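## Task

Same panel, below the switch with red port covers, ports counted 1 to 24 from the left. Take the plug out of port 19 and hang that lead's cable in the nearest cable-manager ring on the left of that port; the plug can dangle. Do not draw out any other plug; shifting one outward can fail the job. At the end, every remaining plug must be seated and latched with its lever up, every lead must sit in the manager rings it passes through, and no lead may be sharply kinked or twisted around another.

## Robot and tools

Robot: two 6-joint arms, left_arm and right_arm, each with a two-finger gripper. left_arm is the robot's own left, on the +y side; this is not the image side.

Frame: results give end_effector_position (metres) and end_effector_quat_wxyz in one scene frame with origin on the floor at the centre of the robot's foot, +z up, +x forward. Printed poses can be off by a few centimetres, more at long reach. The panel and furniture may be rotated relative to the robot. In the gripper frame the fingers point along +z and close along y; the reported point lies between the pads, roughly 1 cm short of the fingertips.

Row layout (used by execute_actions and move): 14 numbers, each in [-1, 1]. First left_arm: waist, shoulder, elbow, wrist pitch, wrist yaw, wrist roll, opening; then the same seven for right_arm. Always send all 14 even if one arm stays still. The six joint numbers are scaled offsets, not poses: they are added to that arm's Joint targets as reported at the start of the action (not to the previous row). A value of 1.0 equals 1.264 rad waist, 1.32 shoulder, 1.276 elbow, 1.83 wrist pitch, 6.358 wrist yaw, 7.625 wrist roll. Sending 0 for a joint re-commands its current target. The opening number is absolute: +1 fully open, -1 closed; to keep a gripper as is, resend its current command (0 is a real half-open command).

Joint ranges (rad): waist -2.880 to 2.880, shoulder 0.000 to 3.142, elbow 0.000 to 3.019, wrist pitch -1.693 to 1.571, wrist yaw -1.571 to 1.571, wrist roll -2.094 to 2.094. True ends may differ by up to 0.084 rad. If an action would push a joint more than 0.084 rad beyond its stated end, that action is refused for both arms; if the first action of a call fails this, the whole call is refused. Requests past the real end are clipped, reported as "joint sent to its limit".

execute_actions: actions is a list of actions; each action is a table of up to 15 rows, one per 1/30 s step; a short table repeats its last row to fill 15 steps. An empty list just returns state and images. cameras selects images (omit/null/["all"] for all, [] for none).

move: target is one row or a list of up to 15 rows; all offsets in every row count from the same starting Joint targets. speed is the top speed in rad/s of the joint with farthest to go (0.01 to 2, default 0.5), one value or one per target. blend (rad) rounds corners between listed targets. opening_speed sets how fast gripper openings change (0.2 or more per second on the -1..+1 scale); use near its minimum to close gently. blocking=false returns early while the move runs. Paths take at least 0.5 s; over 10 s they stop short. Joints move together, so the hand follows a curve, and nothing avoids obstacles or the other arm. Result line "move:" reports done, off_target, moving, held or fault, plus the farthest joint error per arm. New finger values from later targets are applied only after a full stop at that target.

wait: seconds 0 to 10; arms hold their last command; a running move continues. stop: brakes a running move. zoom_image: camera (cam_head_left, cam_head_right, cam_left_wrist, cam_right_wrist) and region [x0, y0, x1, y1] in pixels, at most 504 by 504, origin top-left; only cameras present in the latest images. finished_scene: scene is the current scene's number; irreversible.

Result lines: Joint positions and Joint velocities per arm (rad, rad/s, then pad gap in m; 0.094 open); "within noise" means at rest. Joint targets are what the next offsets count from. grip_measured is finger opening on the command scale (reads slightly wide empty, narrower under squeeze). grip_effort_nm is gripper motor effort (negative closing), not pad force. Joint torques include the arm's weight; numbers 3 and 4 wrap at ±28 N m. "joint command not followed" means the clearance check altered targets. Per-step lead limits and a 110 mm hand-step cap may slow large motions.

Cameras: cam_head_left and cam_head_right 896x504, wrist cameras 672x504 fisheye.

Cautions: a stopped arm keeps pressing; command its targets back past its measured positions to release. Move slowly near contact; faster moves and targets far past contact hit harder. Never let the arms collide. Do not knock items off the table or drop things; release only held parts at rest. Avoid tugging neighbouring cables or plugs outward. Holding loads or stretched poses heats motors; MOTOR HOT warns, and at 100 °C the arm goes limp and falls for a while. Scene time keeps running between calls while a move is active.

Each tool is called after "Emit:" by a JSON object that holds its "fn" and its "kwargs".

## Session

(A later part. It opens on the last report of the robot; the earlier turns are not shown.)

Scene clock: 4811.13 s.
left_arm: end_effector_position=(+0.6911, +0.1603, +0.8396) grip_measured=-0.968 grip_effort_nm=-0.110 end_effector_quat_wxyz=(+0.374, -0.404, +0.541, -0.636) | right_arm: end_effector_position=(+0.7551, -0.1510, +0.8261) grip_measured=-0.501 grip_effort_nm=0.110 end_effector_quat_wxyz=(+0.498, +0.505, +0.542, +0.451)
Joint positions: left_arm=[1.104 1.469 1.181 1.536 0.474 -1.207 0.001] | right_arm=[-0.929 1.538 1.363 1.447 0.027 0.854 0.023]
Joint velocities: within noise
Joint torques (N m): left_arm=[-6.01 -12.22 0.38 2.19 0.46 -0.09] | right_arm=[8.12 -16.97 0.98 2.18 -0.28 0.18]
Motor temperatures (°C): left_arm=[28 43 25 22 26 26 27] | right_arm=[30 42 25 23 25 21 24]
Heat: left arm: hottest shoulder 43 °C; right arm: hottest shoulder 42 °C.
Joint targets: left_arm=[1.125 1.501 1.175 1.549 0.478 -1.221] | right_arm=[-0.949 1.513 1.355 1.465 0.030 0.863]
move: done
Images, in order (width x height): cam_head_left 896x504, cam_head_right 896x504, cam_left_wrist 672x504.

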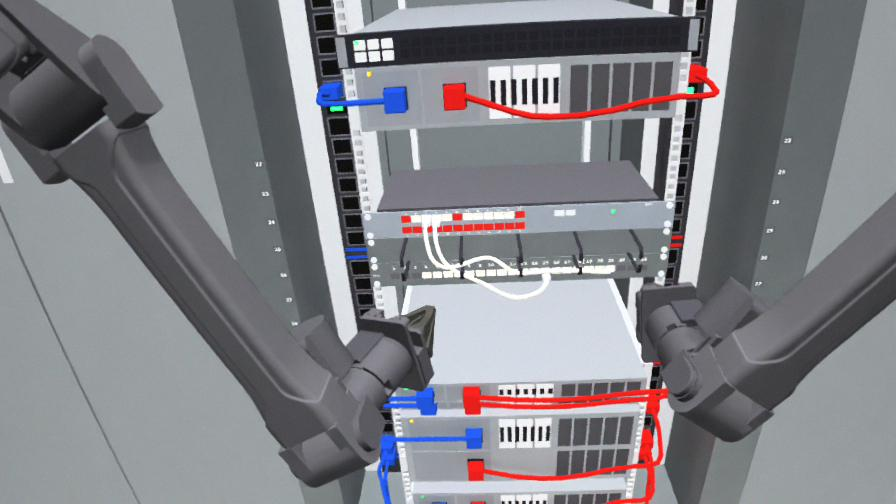

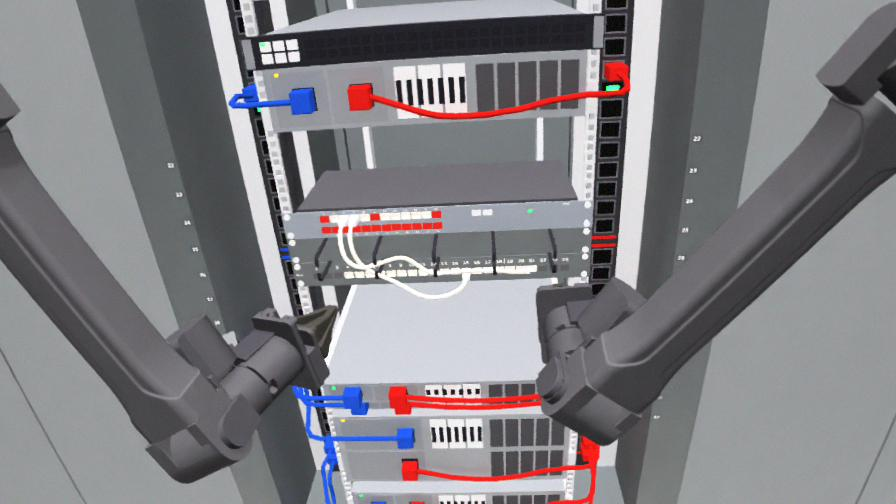

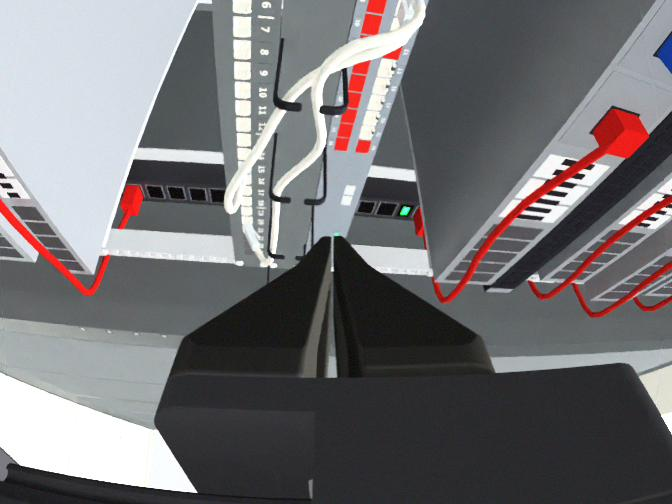

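Emit:
{"fn": "wait", "kwargs": {"seconds": 8, "cameras": ["cam_left_wrist","cam_head_left","cam_head_right"]}}

Emit:
{"fn": "zoom_image", "kwargs": {"camera": "cam_left_wrist", "region": [280, 70, 370, 150]}}

Emit:
{"fn": "zoom_image", "kwargs": {"camera": "cam_head_left", "region": [440, 245, 500, 285]}}

Emit:
{"fn": "zoom_image", "kwargs": {"camera": "cam_head_right", "region": [355, 245, 415, 285]}}

Scene clock: 4830.33 s.
left_arm: end_effector_position=(+0.6910, +0.1604, +0.8399) grip_measured=-0.968 grip_effort_nm=-0.110 end_effector_quat_wxyz=(+0.374, -0.404, +0.540, -0.637) | right_arm: end_effector_position=(+0.7551, -0.1510, +0.8261) grip_measured=-0.501 grip_effort_nm=0.105 end_effector_quat_wxyz=(+0.498, +0.505, +0.542, +0.451)
Joint positions: left_arm=[1.104 1.469 1.181 1.538 0.475 -1.21 0.001] | right_arm=[-0.929 1.538 1.363 1.447 0.027 0.854 0.023]
Joint velocities: within noise
Joint torques (N m): left_arm=[-6.12 -12.28 0.38 2.18 0.46 -0.07] | right_arm=[8.29 -17.14 0.98 2.18 -0.28 0.2]
Motor temperatures (°C): left_arm=[27 42 24 22 26 26 27] | right_arm=[30 42 25 23 25 21 24]
Heat: left arm: hottest shoulder 42 °C; right arm: hottest shoulder 42 °C.
Joint targets: left_arm=[1.125 1.501 1.175 1.550 0.478 -1.221] | right_arm=[-0.949 1.513 1.355 1.465 0.030 0.863]
Tool commands: left_gripper/opening=-0.97 right_gripper/opening=-0.5
wait: 8.00 s; at rest from the start
Images, in order (width x height): cam_head_left 896x504, cam_head_right 896x504, cam_left_wrist 672x504.

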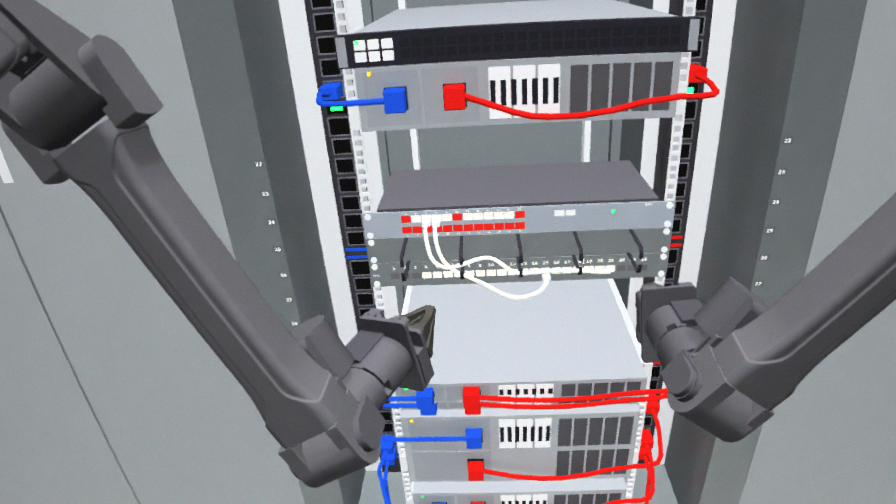

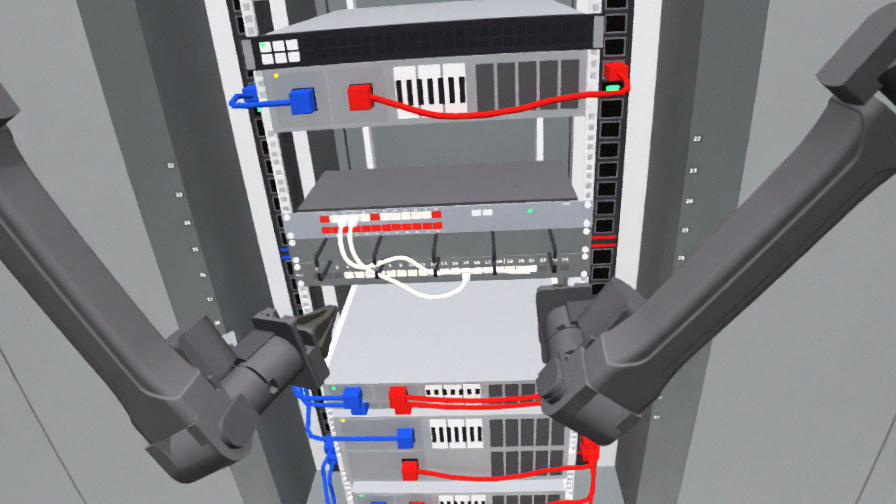

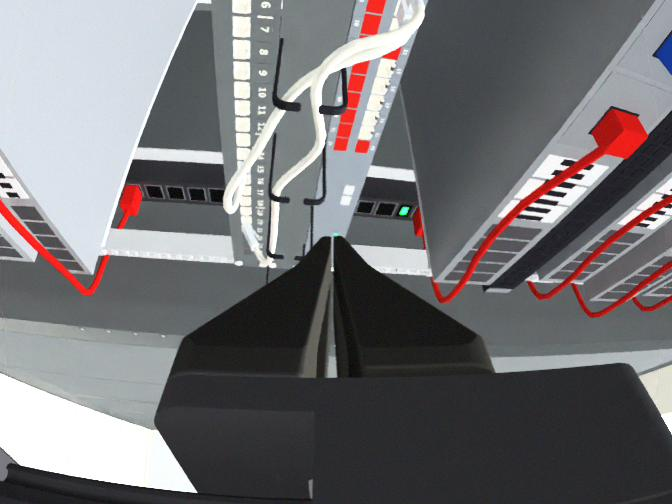

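Scaled by 5.600 from the camera's 672x504 image, which has a finer 960x720 frame.

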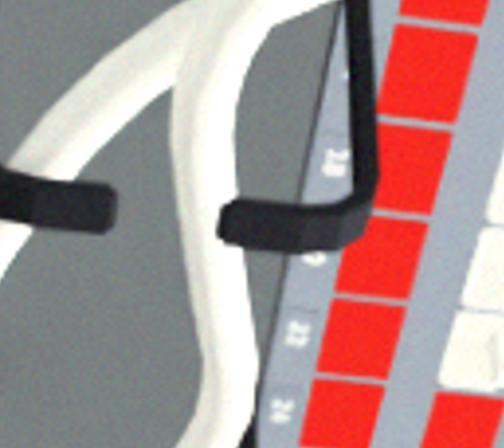

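Scaled by 8.400 from the camera's 896x504 image, which has a finer 1280x720 frame.

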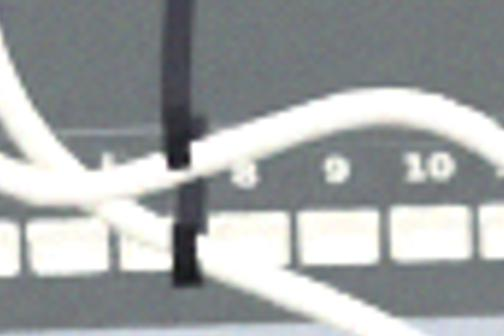

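Scaled by 8.400 from the camera's 896x504 image, which has a finer 1280x720 frame.

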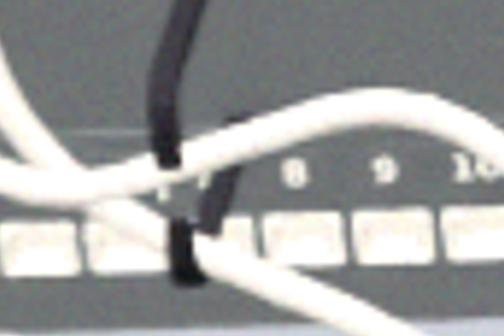

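Emit:
{"fn": "finished_scene", "kwargs": {"scene": 2}}

The scene is finished: the task was done.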